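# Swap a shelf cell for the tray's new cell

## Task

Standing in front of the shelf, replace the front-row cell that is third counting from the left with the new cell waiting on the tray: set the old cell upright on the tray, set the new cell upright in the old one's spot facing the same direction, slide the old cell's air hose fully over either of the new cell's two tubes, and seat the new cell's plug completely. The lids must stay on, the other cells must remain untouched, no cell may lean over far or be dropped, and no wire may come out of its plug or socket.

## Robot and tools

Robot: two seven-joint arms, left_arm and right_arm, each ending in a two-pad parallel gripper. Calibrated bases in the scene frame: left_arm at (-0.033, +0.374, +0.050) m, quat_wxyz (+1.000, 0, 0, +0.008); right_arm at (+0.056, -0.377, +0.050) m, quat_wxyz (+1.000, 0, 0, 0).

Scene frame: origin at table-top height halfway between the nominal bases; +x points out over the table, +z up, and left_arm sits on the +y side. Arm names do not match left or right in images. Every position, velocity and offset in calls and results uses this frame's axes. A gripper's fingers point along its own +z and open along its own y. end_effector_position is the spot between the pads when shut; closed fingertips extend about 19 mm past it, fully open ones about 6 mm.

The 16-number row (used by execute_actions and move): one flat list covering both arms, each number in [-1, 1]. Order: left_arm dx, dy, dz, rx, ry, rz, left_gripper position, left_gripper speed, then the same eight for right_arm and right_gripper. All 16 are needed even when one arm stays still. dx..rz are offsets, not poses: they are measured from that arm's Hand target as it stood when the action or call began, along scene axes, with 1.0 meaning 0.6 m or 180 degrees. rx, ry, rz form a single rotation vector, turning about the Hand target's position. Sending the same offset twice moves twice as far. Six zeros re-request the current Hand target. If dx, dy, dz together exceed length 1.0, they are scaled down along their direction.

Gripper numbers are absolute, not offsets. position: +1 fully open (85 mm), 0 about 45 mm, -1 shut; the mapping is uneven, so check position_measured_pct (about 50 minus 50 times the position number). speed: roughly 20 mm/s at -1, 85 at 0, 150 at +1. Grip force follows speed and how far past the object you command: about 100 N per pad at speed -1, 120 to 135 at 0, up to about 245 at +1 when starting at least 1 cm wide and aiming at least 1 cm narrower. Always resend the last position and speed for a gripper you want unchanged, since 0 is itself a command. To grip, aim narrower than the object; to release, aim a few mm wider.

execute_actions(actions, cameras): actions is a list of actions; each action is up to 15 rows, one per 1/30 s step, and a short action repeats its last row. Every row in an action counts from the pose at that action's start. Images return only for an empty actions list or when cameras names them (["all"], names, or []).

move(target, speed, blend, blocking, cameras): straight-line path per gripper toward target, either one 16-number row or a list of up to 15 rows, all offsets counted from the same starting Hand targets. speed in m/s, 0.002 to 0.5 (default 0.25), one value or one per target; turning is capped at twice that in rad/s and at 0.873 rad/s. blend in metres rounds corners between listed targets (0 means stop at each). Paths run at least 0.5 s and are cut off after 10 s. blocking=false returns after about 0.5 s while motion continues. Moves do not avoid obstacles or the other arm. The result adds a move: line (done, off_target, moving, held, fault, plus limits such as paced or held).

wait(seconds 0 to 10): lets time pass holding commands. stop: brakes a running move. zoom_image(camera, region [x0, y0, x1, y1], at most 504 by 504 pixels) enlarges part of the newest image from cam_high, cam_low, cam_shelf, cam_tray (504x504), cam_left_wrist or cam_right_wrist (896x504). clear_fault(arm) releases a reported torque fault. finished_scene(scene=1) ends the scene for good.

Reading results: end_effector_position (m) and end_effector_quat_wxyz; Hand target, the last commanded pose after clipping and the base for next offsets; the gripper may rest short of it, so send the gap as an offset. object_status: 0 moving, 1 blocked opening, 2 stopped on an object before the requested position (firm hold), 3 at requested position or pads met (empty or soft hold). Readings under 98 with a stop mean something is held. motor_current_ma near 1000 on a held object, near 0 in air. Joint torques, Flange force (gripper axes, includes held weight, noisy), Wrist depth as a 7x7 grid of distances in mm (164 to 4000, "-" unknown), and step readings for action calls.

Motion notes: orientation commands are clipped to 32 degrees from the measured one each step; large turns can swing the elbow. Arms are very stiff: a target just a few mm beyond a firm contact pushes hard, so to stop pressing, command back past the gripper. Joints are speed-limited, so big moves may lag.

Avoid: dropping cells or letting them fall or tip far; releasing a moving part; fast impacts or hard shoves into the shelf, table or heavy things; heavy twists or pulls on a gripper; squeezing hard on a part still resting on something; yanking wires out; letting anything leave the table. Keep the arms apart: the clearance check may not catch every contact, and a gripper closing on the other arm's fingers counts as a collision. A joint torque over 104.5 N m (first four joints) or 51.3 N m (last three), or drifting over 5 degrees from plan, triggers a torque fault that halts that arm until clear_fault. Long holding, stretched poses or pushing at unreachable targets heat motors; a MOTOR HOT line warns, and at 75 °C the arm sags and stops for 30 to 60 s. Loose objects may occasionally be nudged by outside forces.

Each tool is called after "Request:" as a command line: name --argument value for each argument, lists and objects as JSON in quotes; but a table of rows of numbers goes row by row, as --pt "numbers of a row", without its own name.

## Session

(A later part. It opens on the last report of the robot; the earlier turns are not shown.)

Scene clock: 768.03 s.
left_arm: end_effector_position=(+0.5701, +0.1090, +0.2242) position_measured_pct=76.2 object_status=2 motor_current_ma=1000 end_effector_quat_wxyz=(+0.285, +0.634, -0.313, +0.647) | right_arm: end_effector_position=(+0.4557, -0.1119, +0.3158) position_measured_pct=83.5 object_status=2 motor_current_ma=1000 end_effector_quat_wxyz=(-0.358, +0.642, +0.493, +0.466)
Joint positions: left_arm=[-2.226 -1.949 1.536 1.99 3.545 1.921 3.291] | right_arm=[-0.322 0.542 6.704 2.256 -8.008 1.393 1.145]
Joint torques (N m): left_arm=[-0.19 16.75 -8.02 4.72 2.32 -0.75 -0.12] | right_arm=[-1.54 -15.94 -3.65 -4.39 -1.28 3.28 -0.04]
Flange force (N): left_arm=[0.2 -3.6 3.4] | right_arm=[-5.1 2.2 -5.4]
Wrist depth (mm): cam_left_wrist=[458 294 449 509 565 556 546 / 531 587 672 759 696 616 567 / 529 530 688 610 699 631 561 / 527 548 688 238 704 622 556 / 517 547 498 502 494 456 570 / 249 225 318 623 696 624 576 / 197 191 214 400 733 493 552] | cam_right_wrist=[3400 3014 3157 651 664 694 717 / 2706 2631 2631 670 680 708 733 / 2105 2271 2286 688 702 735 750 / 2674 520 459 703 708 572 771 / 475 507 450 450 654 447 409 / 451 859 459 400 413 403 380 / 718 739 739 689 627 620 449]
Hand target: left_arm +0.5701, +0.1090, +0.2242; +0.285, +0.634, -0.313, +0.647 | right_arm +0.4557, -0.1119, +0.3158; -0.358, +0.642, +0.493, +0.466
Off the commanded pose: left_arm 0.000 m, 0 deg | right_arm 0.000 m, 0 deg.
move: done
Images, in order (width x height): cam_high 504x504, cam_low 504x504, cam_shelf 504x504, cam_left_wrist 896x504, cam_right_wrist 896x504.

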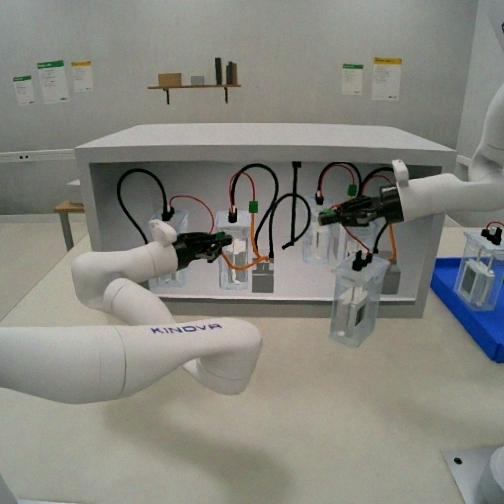

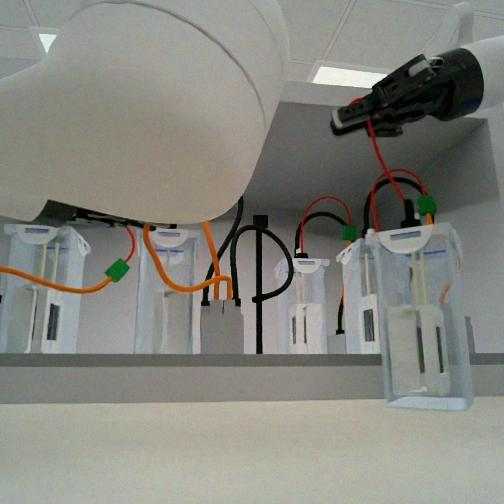

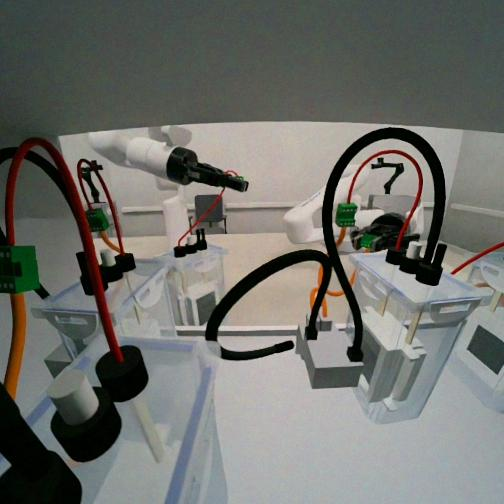

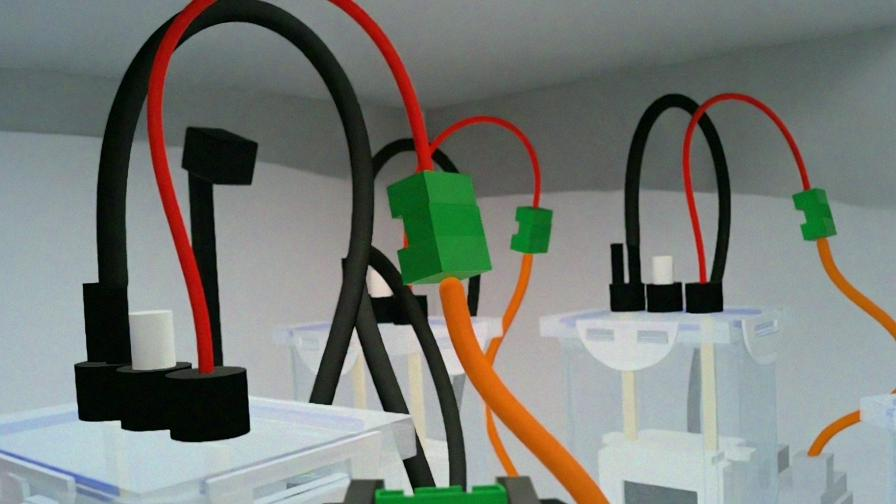

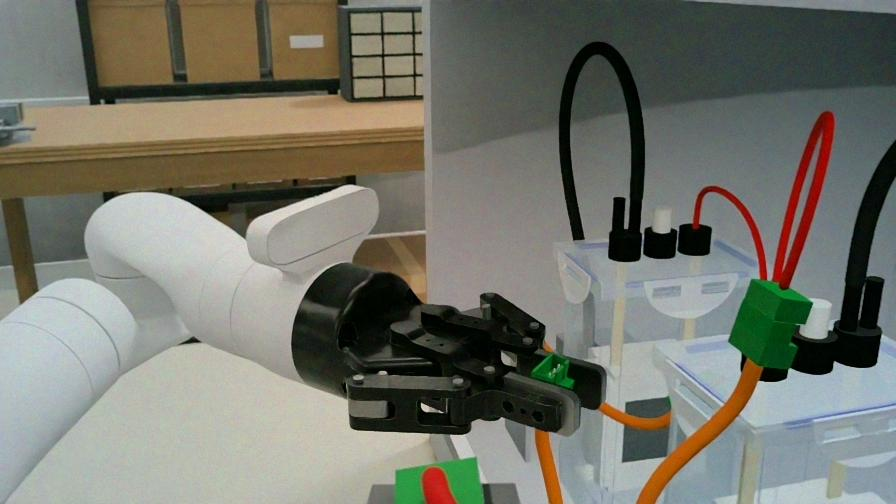

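Request:
move --target '[0,0,0,0,0,0,-0.75,-1,0,0,0,0,0,0,-0.64,-1]' --cameras '["cam_right_wrist","cam_shelf","cam_low"]'

Request:
zoom_image --camera "cam_shelf" --region '[160, 140, 260, 240]'

Request:
zoom_image --camera "cam_right_wrist" --region '[340, 324, 520, 504]'

Scene clock: 772.00 s.
left_arm: end_effector_position=(+0.5701, +0.1090, +0.2242) position_measured_pct=76.2 object_status=2 motor_current_ma=1000 end_effector_quat_wxyz=(+0.285, +0.634, -0.313, +0.647) | right_arm: end_effector_position=(+0.4557, -0.1119, +0.3158) position_measured_pct=81.8 object_status=3 motor_current_ma=10 end_effector_quat_wxyz=(-0.358, +0.642, +0.493, +0.466)
Joint positions: left_arm=[-2.226 -1.949 1.536 1.99 3.545 1.921 3.291] | right_arm=[-0.322 0.542 6.704 2.256 -8.008 1.393 1.145]
Joint torques (N m): left_arm=[-0.2 16.78 -8.04 4.7 2.32 -0.77 -0.11] | right_arm=[-0.95 -15.59 -3.12 -4.39 -1.35 2.84 -0.02]
Flange force (N): left_arm=[0.1 -3.5 3.3] | right_arm=[-4.1 1.4 -4.7]
Wrist depth (mm): cam_left_wrist=[459 294 448 509 565 553 546 / 532 588 675 757 698 614 562 / 529 529 691 610 697 626 562 / 528 547 684 238 702 621 554 / 514 544 497 499 494 458 572 / 250 225 319 623 696 627 574 / 196 191 215 399 727 490 551] | cam_right_wrist=[3332 3055 3113 647 665 696 714 / 2642 2652 2674 672 679 713 740 / 2132 2255 2278 681 700 731 753 / 2786 519 458 702 709 576 770 / 477 506 449 450 653 449 409 / 450 859 459 399 413 402 380 / 718 738 738 695 624 620 450]
Hand target: left_arm +0.5701, +0.1090, +0.2242; +0.285, +0.634, -0.313, +0.647 | right_arm +0.4557, -0.1119, +0.3158; -0.357, +0.642, +0.493, +0.466
Off the commanded pose: left_arm 0.000 m, 0 deg | right_arm 0.000 m, 0 deg.
move: done
Images, in order (width x height): cam_low 504x504, cam_shelf 504x504, cam_right_wrist 896x504.

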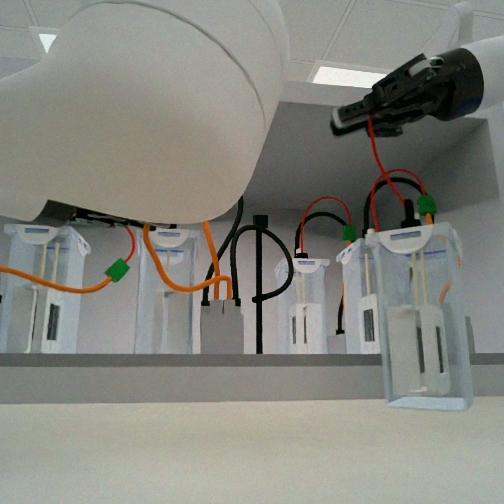

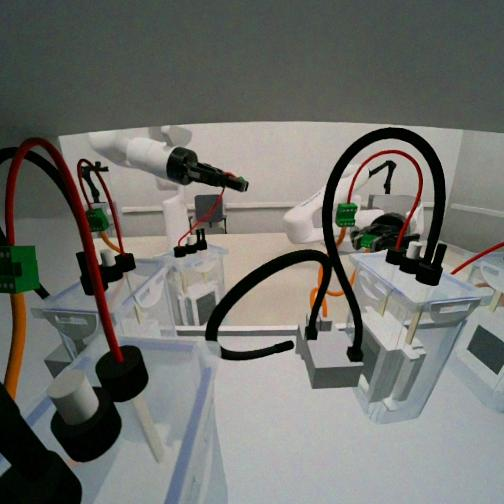

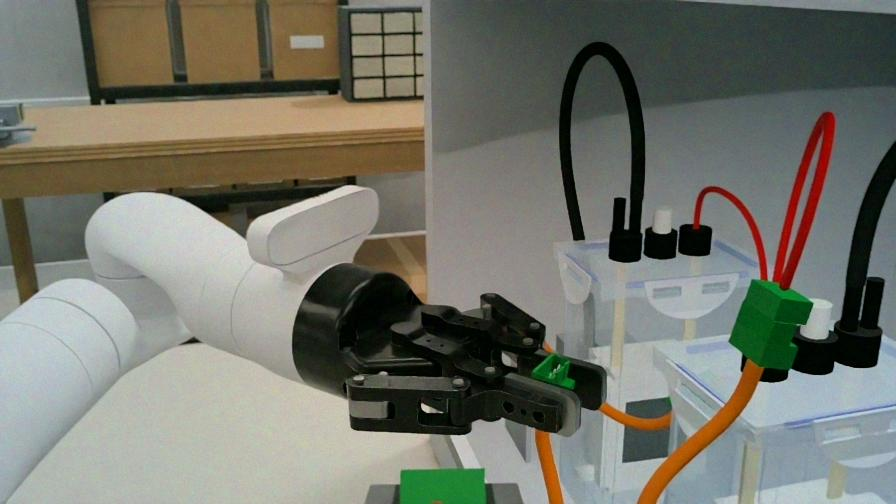

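Scaled by 5.040 from the camera's 504x504 image, which has a finer 720x720 frame.

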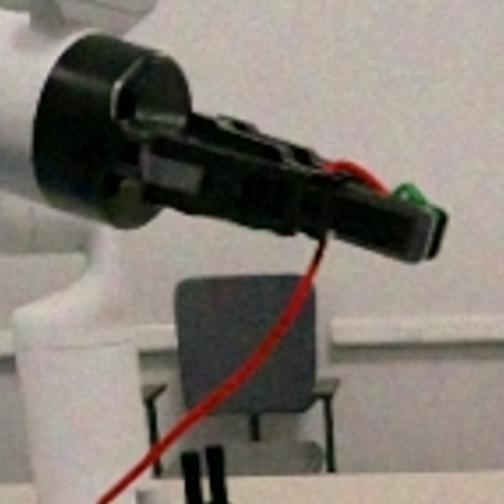

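Scaled by 2.800 from the camera's 896x504 image, which has a finer 1280x720 frame.

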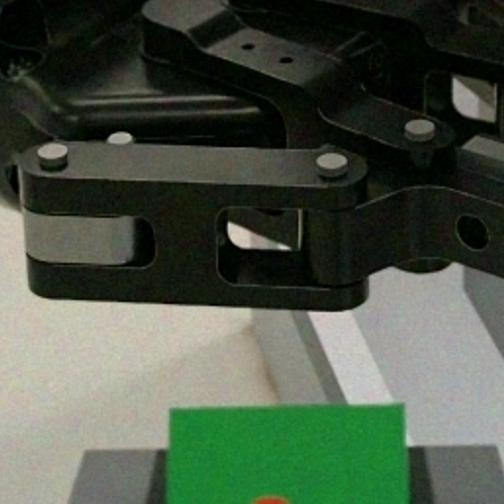

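Request:
move --target '[0,0,0,0,0,0,-0.75,-1,0,0,0,0,0,0,-0.57,-1]' --cameras '["cam_right_wrist","cam_shelf"]'

Request:
zoom_image --camera "cam_shelf" --region '[160, 140, 260, 240]'

Request:
zoom_image --camera "cam_right_wrist" --region '[340, 324, 520, 504]'

Scene clock: 774.07 s.
left_arm: end_effector_position=(+0.5701, +0.1090, +0.2242) position_measured_pct=76.2 object_status=2 motor_current_ma=1000 end_effector_quat_wxyz=(+0.285, +0.634, -0.313, +0.647) | right_arm: end_effector_position=(+0.4557, -0.1119, +0.3158) position_measured_pct=78.4 object_status=0 motor_current_ma=0 end_effector_quat_wxyz=(-0.358, +0.642, +0.493, +0.466)
Joint positions: left_arm=[-2.226 -1.949 1.536 1.99 3.545 1.921 3.291] | right_arm=[-0.322 0.542 6.704 2.256 -8.008 1.393 1.145]
Joint torques (N m): left_arm=[-0.15 16.79 -8.06 4.73 2.32 -0.77 -0.11] | right_arm=[-0.64 -15.33 -2.8 -4.43 -1.41 2.62 0.01]
Flange force (N): left_arm=[0.1 -3.7 3.3] | right_arm=[-3.3 0.9 -4.5]
Wrist depth (mm): cam_left_wrist=[459 295 451 512 565 554 547 / 531 585 675 759 696 615 569 / 530 531 688 611 704 627 559 / 525 547 686 238 708 621 555 / 513 544 500 500 496 456 575 / 249 226 320 626 694 626 573 / 197 191 215 401 729 491 553] | cam_right_wrist=[3435 3055 3172 646 662 694 714 / 2652 2663 2652 668 681 711 739 / 2132 2188 2318 683 699 728 755 / 2751 521 458 703 711 572 769 / 475 509 449 449 652 448 410 / 451 858 459 398 413 403 379 / 718 745 739 690 625 624 448]
Hand target: left_arm +0.5701, +0.1090, +0.2242; +0.285, +0.634, -0.313, +0.647 | right_arm +0.4557, -0.1119, +0.3158; -0.358, +0.642, +0.493, +0.466
Off the commanded pose: left_arm 0.000 m, 0 deg | right_arm 0.000 m, 0 deg.
move: done
Images, in order (width x height): cam_shelf 504x504, cam_right_wrist 896x504.

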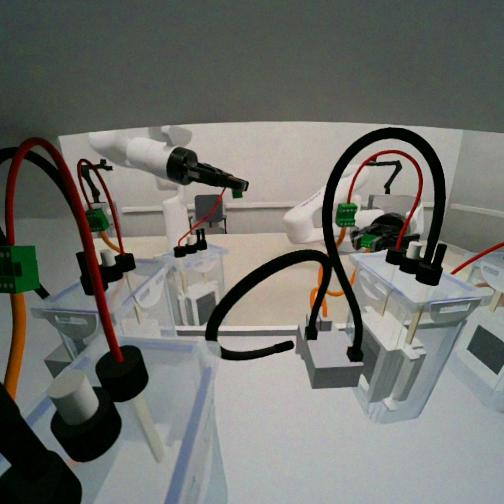

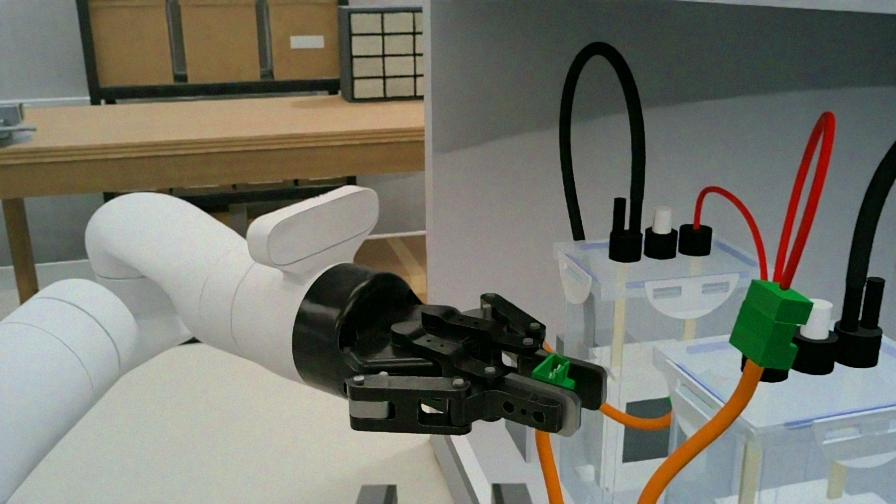

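Scaled by 5.040 from the camera's 504x504 image, which has a finer 720x720 frame.

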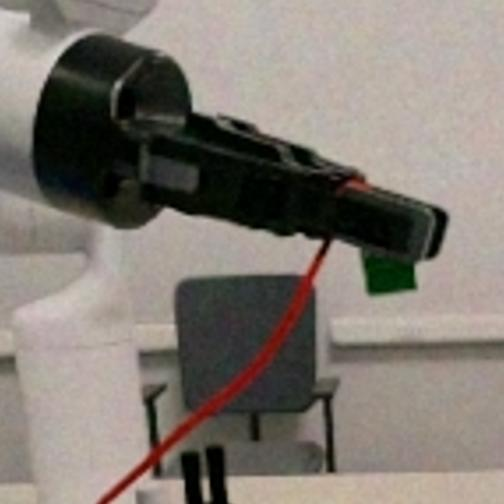

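Scaled by 2.800 from the camera's 896x504 image, which has a finer 1280x720 frame.

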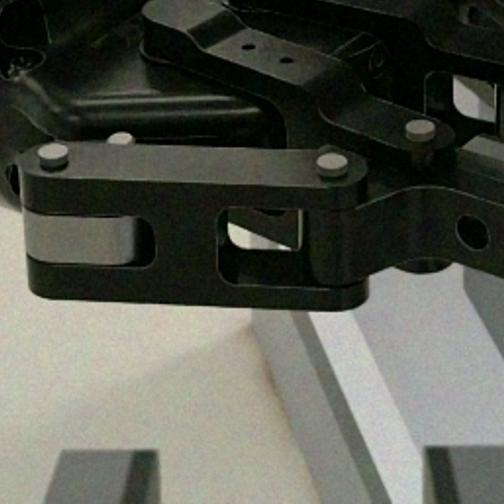

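Request:
move --target '[0,0,0,0,0,0,-0.75,-1,0,0,-0.01,0,0,0,-0.57,-1]' --speed 0.02 --cameras '["cam_low","cam_shelf","cam_right_wrist"]'

Request:
zoom_image --camera "cam_shelf" --region '[200, 160, 260, 220]'

Request:
zoom_image --camera "cam_low" --region '[310, 80, 390, 160]'

Scene clock: 775.50 s.
left_arm: end_effector_position=(+0.5701, +0.1090, +0.2242) position_measured_pct=76.2 object_status=2 motor_current_ma=1000 end_effector_quat_wxyz=(+0.285, +0.634, -0.313, +0.647) | right_arm: end_effector_position=(+0.4557, -0.1119, +0.3098) position_measured_pct=78.4 object_status=3 motor_current_ma=0 end_effector_quat_wxyz=(-0.358, +0.642, +0.493, +0.466)
Joint positions: left_arm=[-2.226 -1.949 1.536 1.99 3.545 1.921 3.291] | right_arm=[-0.318 0.56 6.7 2.26 -8.016 1.4 1.166]
Joint torques (N m): left_arm=[-0.19 16.75 -8.06 4.72 2.32 -0.76 -0.1] | right_arm=[-0.56 -15.37 -2.69 -4.22 -1.4 2.56 0]
Flange force (N): left_arm=[0.1 -3.6 3.4] | right_arm=[-3.1 0.8 -4.5]
Wrist depth (mm): cam_left_wrist=[460 295 450 510 563 557 547 / 529 588 676 759 697 614 570 / 527 530 691 612 704 629 564 / 527 546 682 238 707 625 555 / 517 545 499 499 495 455 575 / 250 226 320 623 697 624 574 / 197 191 215 400 727 492 555] | cam_right_wrist=[3400 3055 3128 646 666 694 719 / 2610 2600 2621 668 683 713 734 / 2118 2232 2310 684 696 730 750 / 2717 513 457 705 713 564 765 / 465 503 448 436 623 434 403 / 439 851 816 395 409 398 381 / 707 733 729 682 615 613 444]
Hand target: left_arm +0.5701, +0.1090, +0.2242; +0.285, +0.634, -0.313, +0.647 | right_arm +0.4557, -0.1119, +0.3098; -0.358, +0.642, +0.493, +0.466
Off the commanded pose: left_arm 0.000 m, 0 deg | right_arm 0.000 m, 0 deg.
move: done
Images, in order (width x height): cam_low 504x504, cam_shelf 504x504, cam_right_wrist 896x504.

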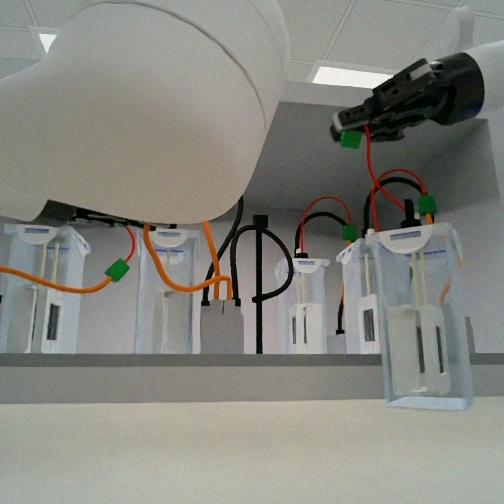

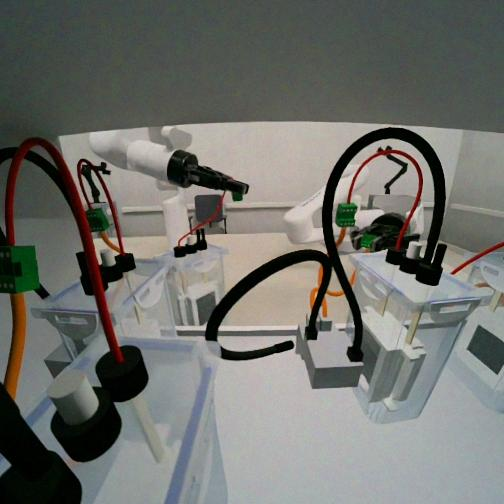

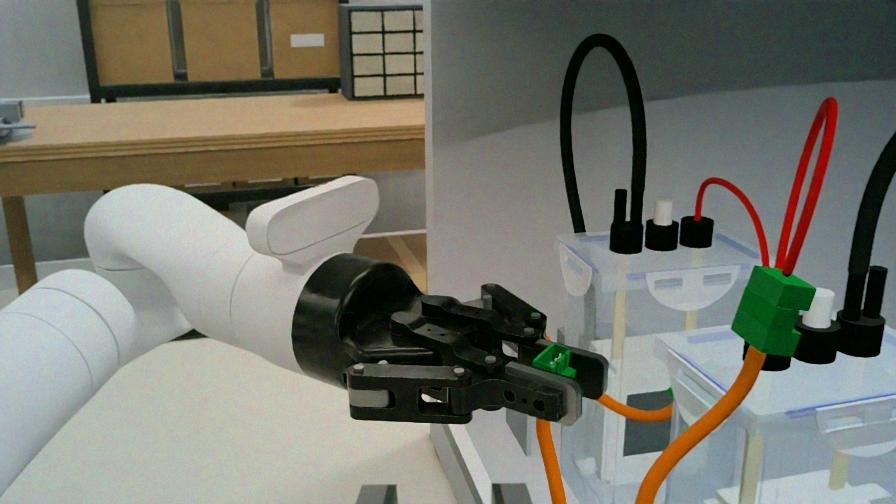

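Scaled by 8.400 from the camera's 504x504 image, which has a finer 720x720 frame.

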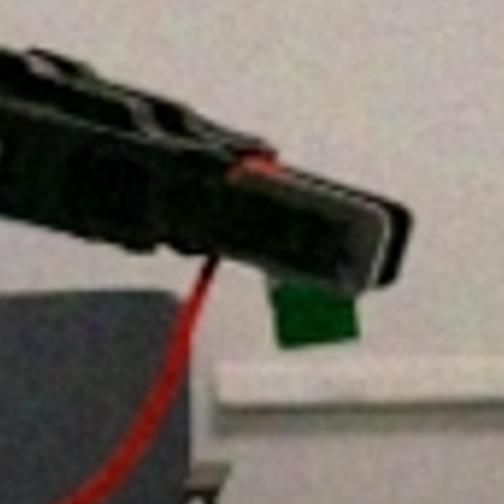

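Scaled by 6.300 from the camera's 504x504 image, which has a finer 720x720 frame.

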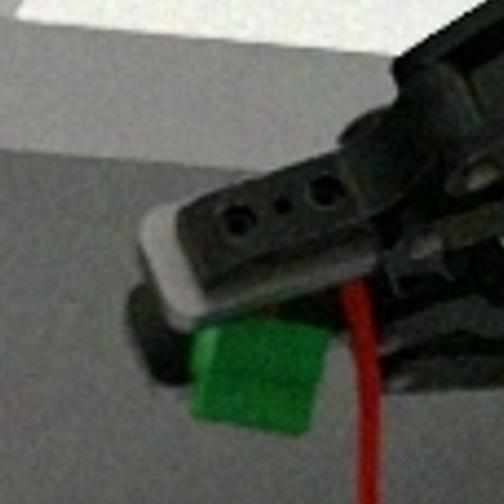

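Request:
move --pt "0 0 0 0 0 0 -0.75 -1 0 0 0 0 0 0 -0.65 -1" --pt "0 0 0 0 0 0 -0.75 -1 0.15 0.0167 0.0167 0 0 -0.111 -0.65 -1" --speed 0.06 --cameras '["cam_low","cam_shelf","cam_high","cam_left_wrist","cam_right_wrist"]'

Request:
zoom_image --camera "cam_shelf" --region '[200, 160, 280, 240]'

Request:
zoom_image --camera "cam_low" --region '[290, 90, 370, 170]'

Scene clock: 785.47 s.
left_arm: end_effector_position=(+0.5701, +0.1090, +0.2242) position_measured_pct=76.2 object_status=2 motor_current_ma=1000 end_effector_quat_wxyz=(+0.285, +0.634, -0.313, +0.647) | right_arm: end_effector_position=(+0.5457, -0.1019, +0.3198) position_measured_pct=82.3 object_status=3 motor_current_ma=150 end_effector_quat_wxyz=(-0.271, +0.718, +0.374, +0.521)
Joint positions: left_arm=[-2.226 -1.949 1.536 1.99 3.545 1.921 3.291] | right_arm=[-0.483 0.526 6.695 2.26 -8.462 1.167 1.11]
Joint torques (N m): left_arm=[-0.14 16.73 -8.04 4.72 2.32 -0.74 -0.11] | right_arm=[-0.75 -16.18 -2.36 -5.92 -1.42 2.62 0]
Flange force (N): left_arm=[0.2 -3.7 3.4] | right_arm=[-3.6 3.0 -3.4]
Wrist depth (mm): cam_left_wrist=[459 294 451 507 567 555 523 / 530 586 675 759 698 618 280 / 530 531 689 609 698 630 502 / 526 548 689 238 702 618 553 / 515 546 500 500 494 459 574 / 250 226 320 623 696 624 576 / 197 191 215 399 726 491 551] | cam_right_wrist=[560 583 196 - - - - / 578 603 667 - - - - / 595 621 689 749 796 - - / 608 635 546 759 806 686 602 / 629 638 517 405 792 691 604 / 376 409 554 374 404 334 589 / 345 344 551 354 383 630 631]
Hand target: left_arm +0.5701, +0.1090, +0.2242; +0.285, +0.634, -0.313, +0.647 | right_arm +0.5457, -0.1019, +0.3198; -0.271, +0.718, +0.374, +0.521
Off the commanded pose: left_arm 0.000 m, 0 deg | right_arm 0.000 m, 0 deg.
move: done
Images, in order (width x height): cam_high 504x504, cam_low 504x504, cam_shelf 504x504, cam_left_wrist 896x504, cam_right_wrist 896x504.

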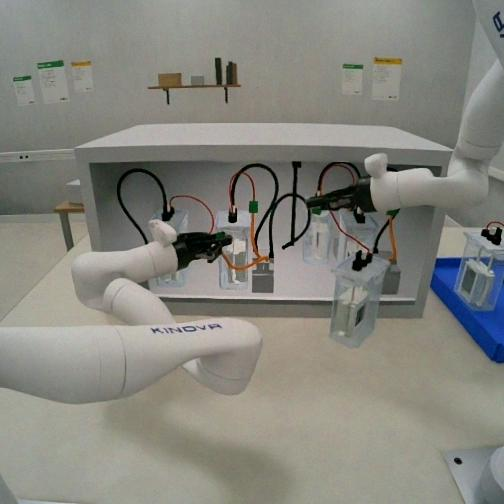

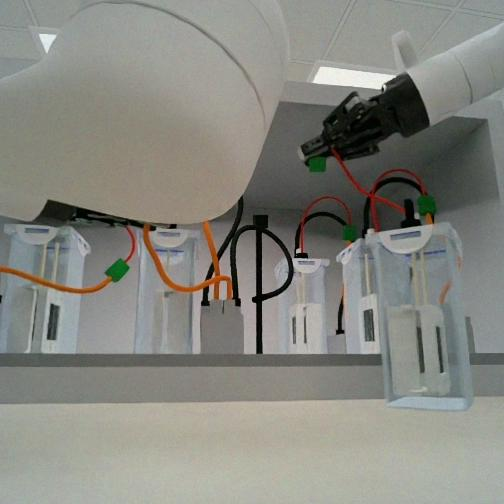

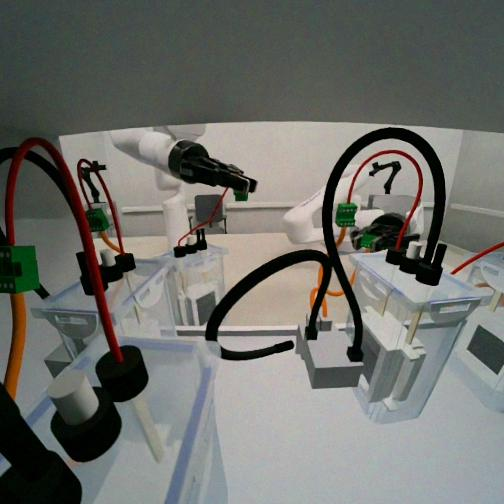

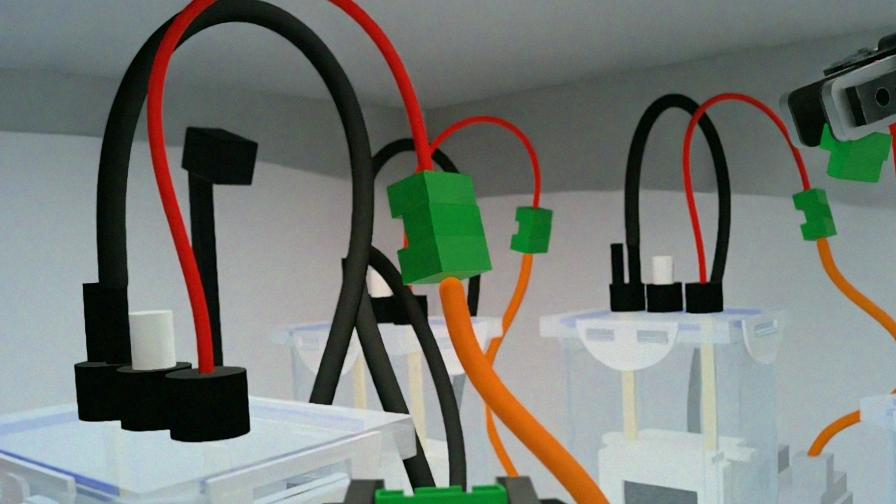

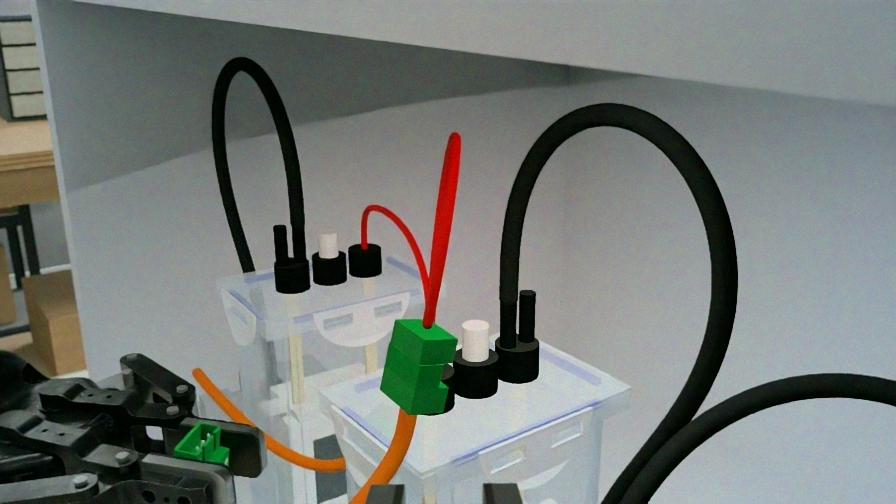

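Scaled by 6.300 from the camera's 504x504 image, which has a finer 720x720 frame.

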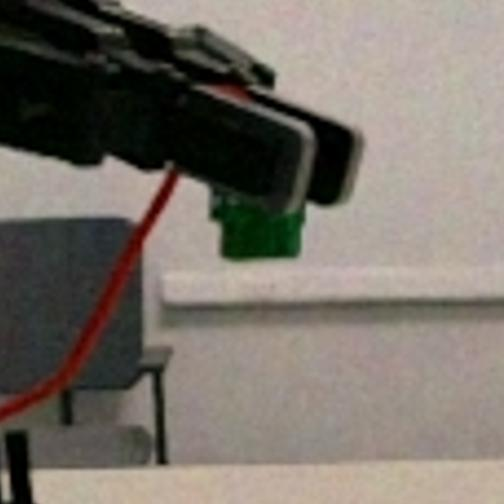

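Scaled by 6.300 from the camera's 504x504 image, which has a finer 720x720 frame.

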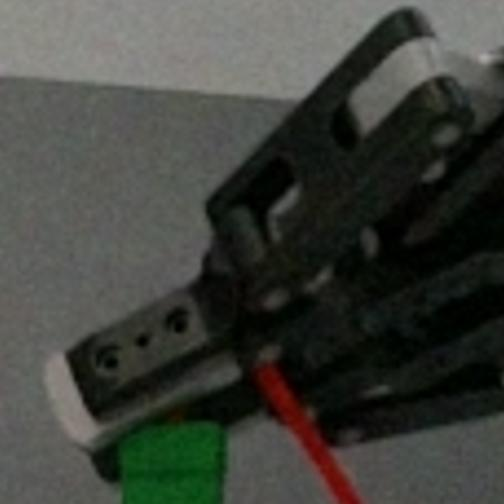

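Request:
move --target '[0,0,0,0,0,0,-0.75,-1,0,0,0,0,0,0,-0.76,-1]' --cameras '["cam_low","cam_shelf","cam_left_wrist"]'

Request:
zoom_image --camera "cam_shelf" --region '[220, 170, 270, 220]'

Request:
zoom_image --camera "cam_low" --region '[290, 110, 350, 170]'

Request:
zoom_image --camera "cam_left_wrist" --region '[746, 30, 896, 180]'

Scene clock: 787.30 s.
left_arm: end_effector_position=(+0.5701, +0.1090, +0.2242) position_measured_pct=76.2 object_status=2 motor_current_ma=1000 end_effector_quat_wxyz=(+0.285, +0.634, -0.313, +0.647) | right_arm: end_effector_position=(+0.5457, -0.1019, +0.3198) position_measured_pct=87.9 object_status=0 motor_current_ma=0 end_effector_quat_wxyz=(-0.271, +0.718, +0.374, +0.521)
Joint positions: left_arm=[-2.226 -1.949 1.536 1.99 3.545 1.921 3.291] | right_arm=[-0.483 0.526 6.695 2.26 -8.462 1.167 1.11]
Joint torques (N m): left_arm=[-0.16 16.78 -8.03 4.71 2.33 -0.75 -0.09] | right_arm=[-0.7 -16.09 -2.31 -5.85 -1.42 2.56 0.01]
Flange force (N): left_arm=[0.1 -3.6 3.4] | right_arm=[-3.4 3.0 -3.3]
Wrist depth (mm): cam_left_wrist=[458 294 450 509 563 556 520 / 533 588 674 756 699 617 285 / 530 531 685 611 699 628 291 / 527 549 690 238 707 620 561 / 518 543 500 499 496 458 574 / 250 225 320 622 701 627 576 / 197 191 215 401 727 490 550] | cam_right_wrist=[562 580 197 - - - - / 577 607 668 - - - - / 596 622 690 748 795 - - / 609 636 548 756 814 683 604 / 630 639 516 406 803 689 604 / 377 409 556 374 404 667 588 / 345 343 509 355 383 627 626]
Hand target: left_arm +0.5701, +0.1090, +0.2242; +0.285, +0.634, -0.313, +0.647 | right_arm +0.5457, -0.1019, +0.3198; -0.271, +0.718, +0.374, +0.521
Off the commanded pose: left_arm 0.000 m, 0 deg | right_arm 0.000 m, 0 deg.
move: done
Images, in order (width x height): cam_low 504x504, cam_shelf 504x504, cam_left_wrist 896x504.

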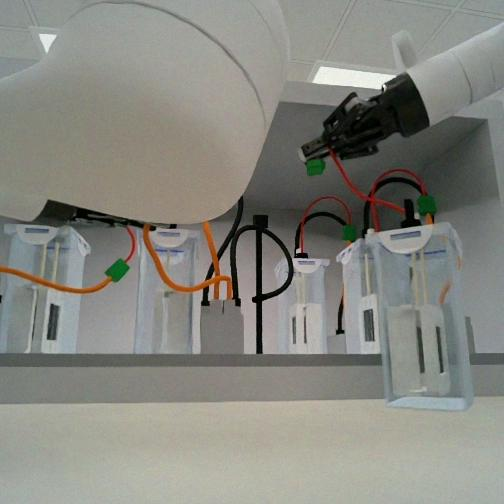

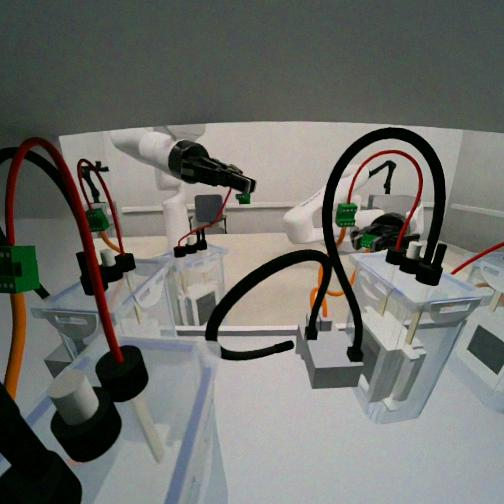

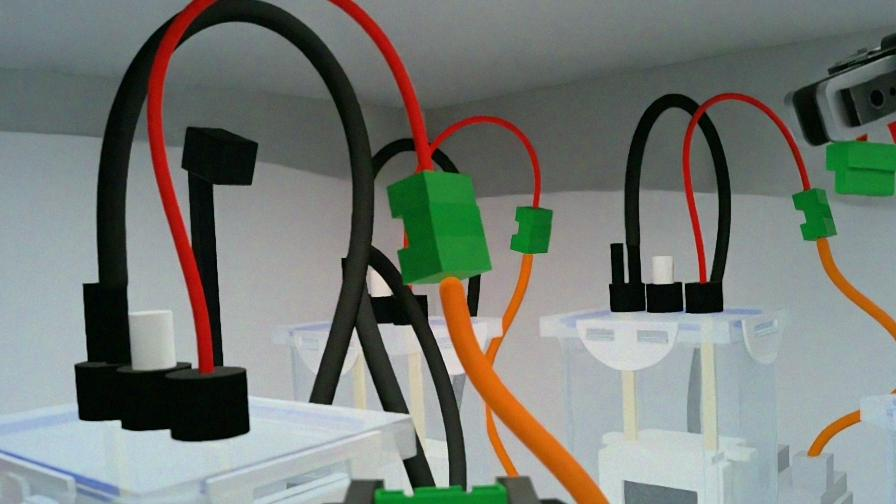

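Scaled by 10.080 from the camera's 504x504 image, which has a finer 720x720 frame.

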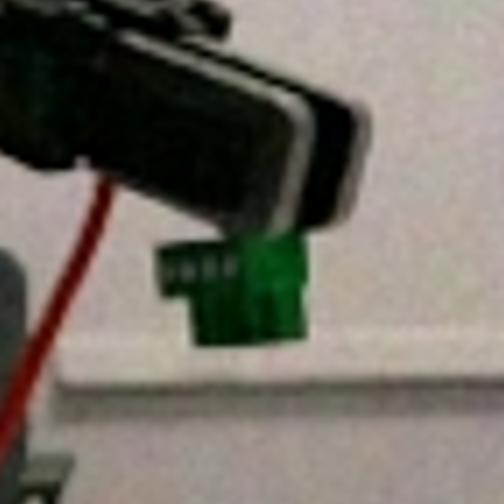

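Scaled by 8.400 from the camera's 504x504 image, which has a finer 720x720 frame.

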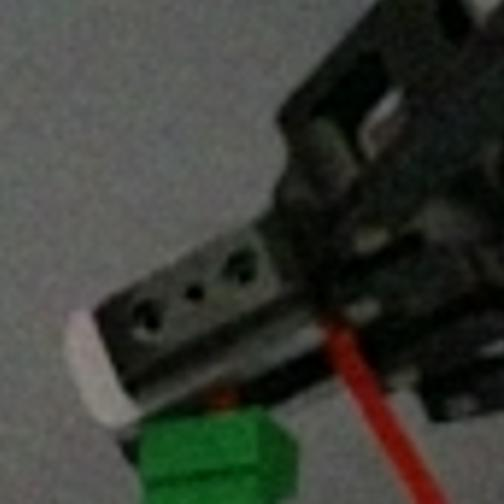

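Scaled by 3.360 from the camera's 896x504 image, which has a finer 1280x720 frame.

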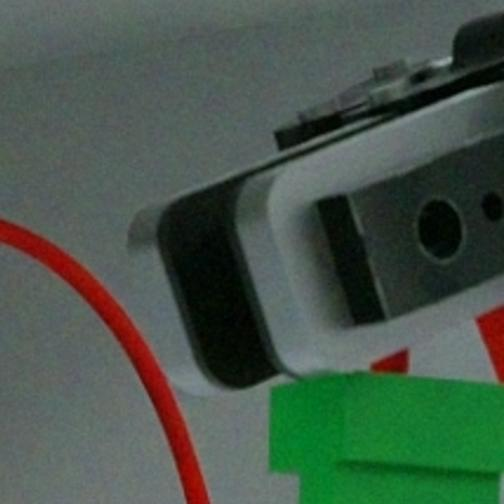

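Request:
move --target '[0,0,0,0,0,0,-0.75,-1,0,0,-0.005,0.0819,-0.0574,0,-0.76,-1]' --speed 0.04 --cameras '["cam_low","cam_shelf","cam_left_wrist"]'

Request:
zoom_image --camera "cam_shelf" --region '[220, 170, 270, 220]'

Request:
zoom_image --camera "cam_low" --region '[290, 110, 350, 170]'

Request:
zoom_image --camera "cam_left_wrist" --region '[746, 30, 896, 180]'

Scene clock: 792.70 s.
left_arm: end_effector_position=(+0.5701, +0.1090, +0.2242) position_measured_pct=76.2 object_status=2 motor_current_ma=1000 end_effector_quat_wxyz=(+0.285, +0.634, -0.313, +0.647) | right_arm: end_effector_position=(+0.5457, -0.1019, +0.3168) position_measured_pct=87.9 object_status=3 motor_current_ma=0 end_effector_quat_wxyz=(-0.326, +0.627, +0.327, +0.627)
Joint positions: left_arm=[-2.226 -1.949 1.536 1.99 3.545 1.921 3.291] | right_arm=[-0.351 0.818 6.57 2.319 -8.631 1.703 1.408]
Joint torques (N m): left_arm=[-0.2 16.77 -8.05 4.73 2.32 -0.75 -0.08] | right_arm=[-0.68 -17.9 -2.79 -2.62 -0.77 2.97 -0.01]
Flange force (N): left_arm=[0.1 -3.5 3.4] | right_arm=[-1.5 3.9 -5.4]
Wrist depth (mm): cam_left_wrist=[458 295 449 508 564 554 549 / 531 588 674 753 698 613 296 / 528 529 690 612 696 627 286 / 527 545 685 238 706 620 562 / 518 543 498 500 496 456 573 / 249 225 319 623 699 628 575 / 197 191 215 401 727 492 552] | cam_right_wrist=[3584 3947 231 184 - - - / 3471 327 234 195 197 198 200 / 606 400 404 412 420 433 439 / 606 631 694 766 799 671 595 / 608 631 692 754 798 656 599 / 609 628 673 748 797 675 597 / 596 624 533 383 797 679 596]
Hand target: left_arm +0.5701, +0.1090, +0.2242; +0.285, +0.634, -0.313, +0.647 | right_arm +0.5457, -0.1019, +0.3168; -0.326, +0.628, +0.327, +0.627
Off the commanded pose: left_arm 0.000 m, 0 deg | right_arm 0.000 m, 0 deg.
move: done
Images, in order (width x height): cam_low 504x504, cam_shelf 504x504, cam_left_wrist 896x504.

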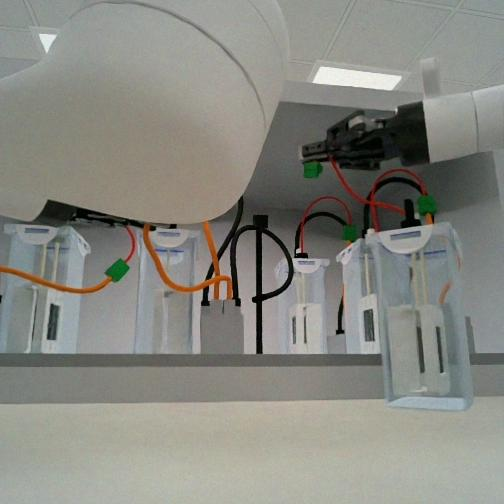

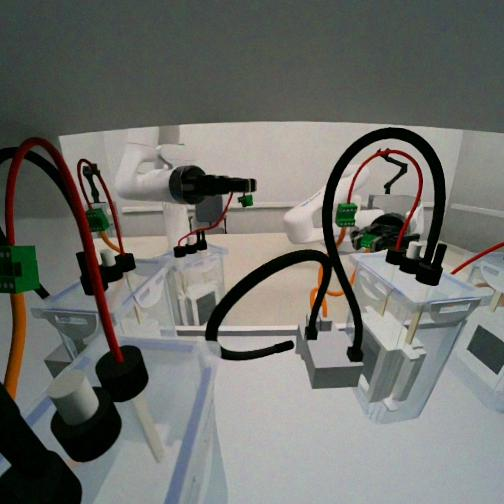

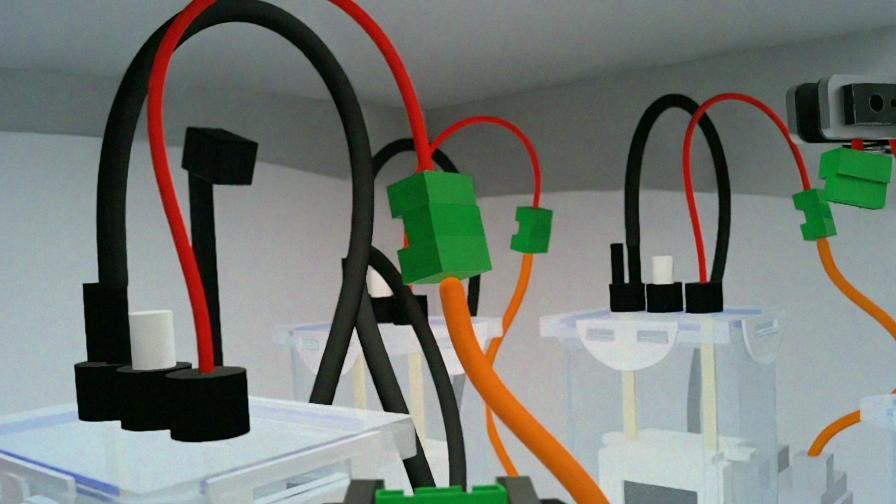

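Scaled by 10.080 from the camera's 504x504 image, which has a finer 720x720 frame.

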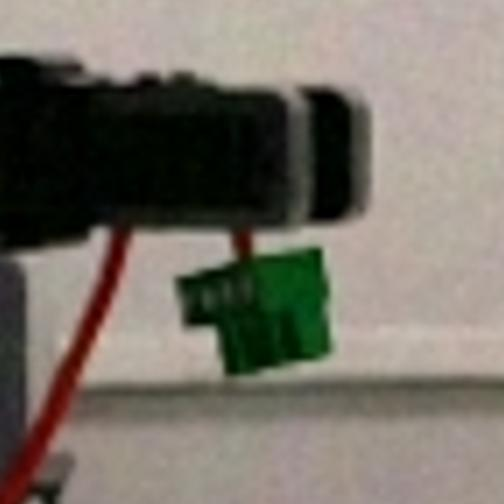

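Scaled by 8.400 from the camera's 504x504 image, which has a finer 720x720 frame.

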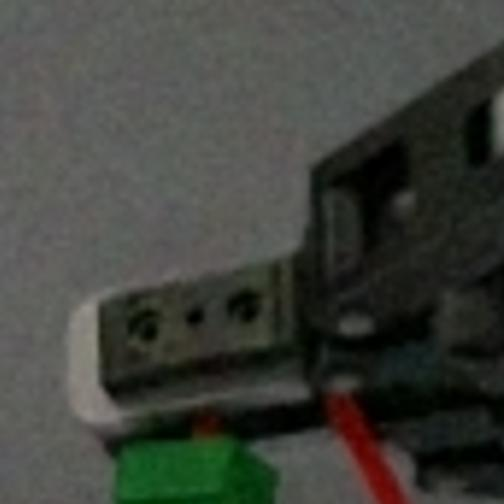

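Scaled by 3.360 from the camera's 896x504 image, which has a finer 1280x720 frame.

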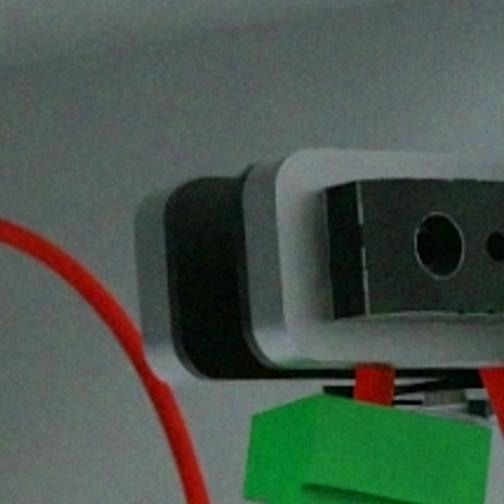

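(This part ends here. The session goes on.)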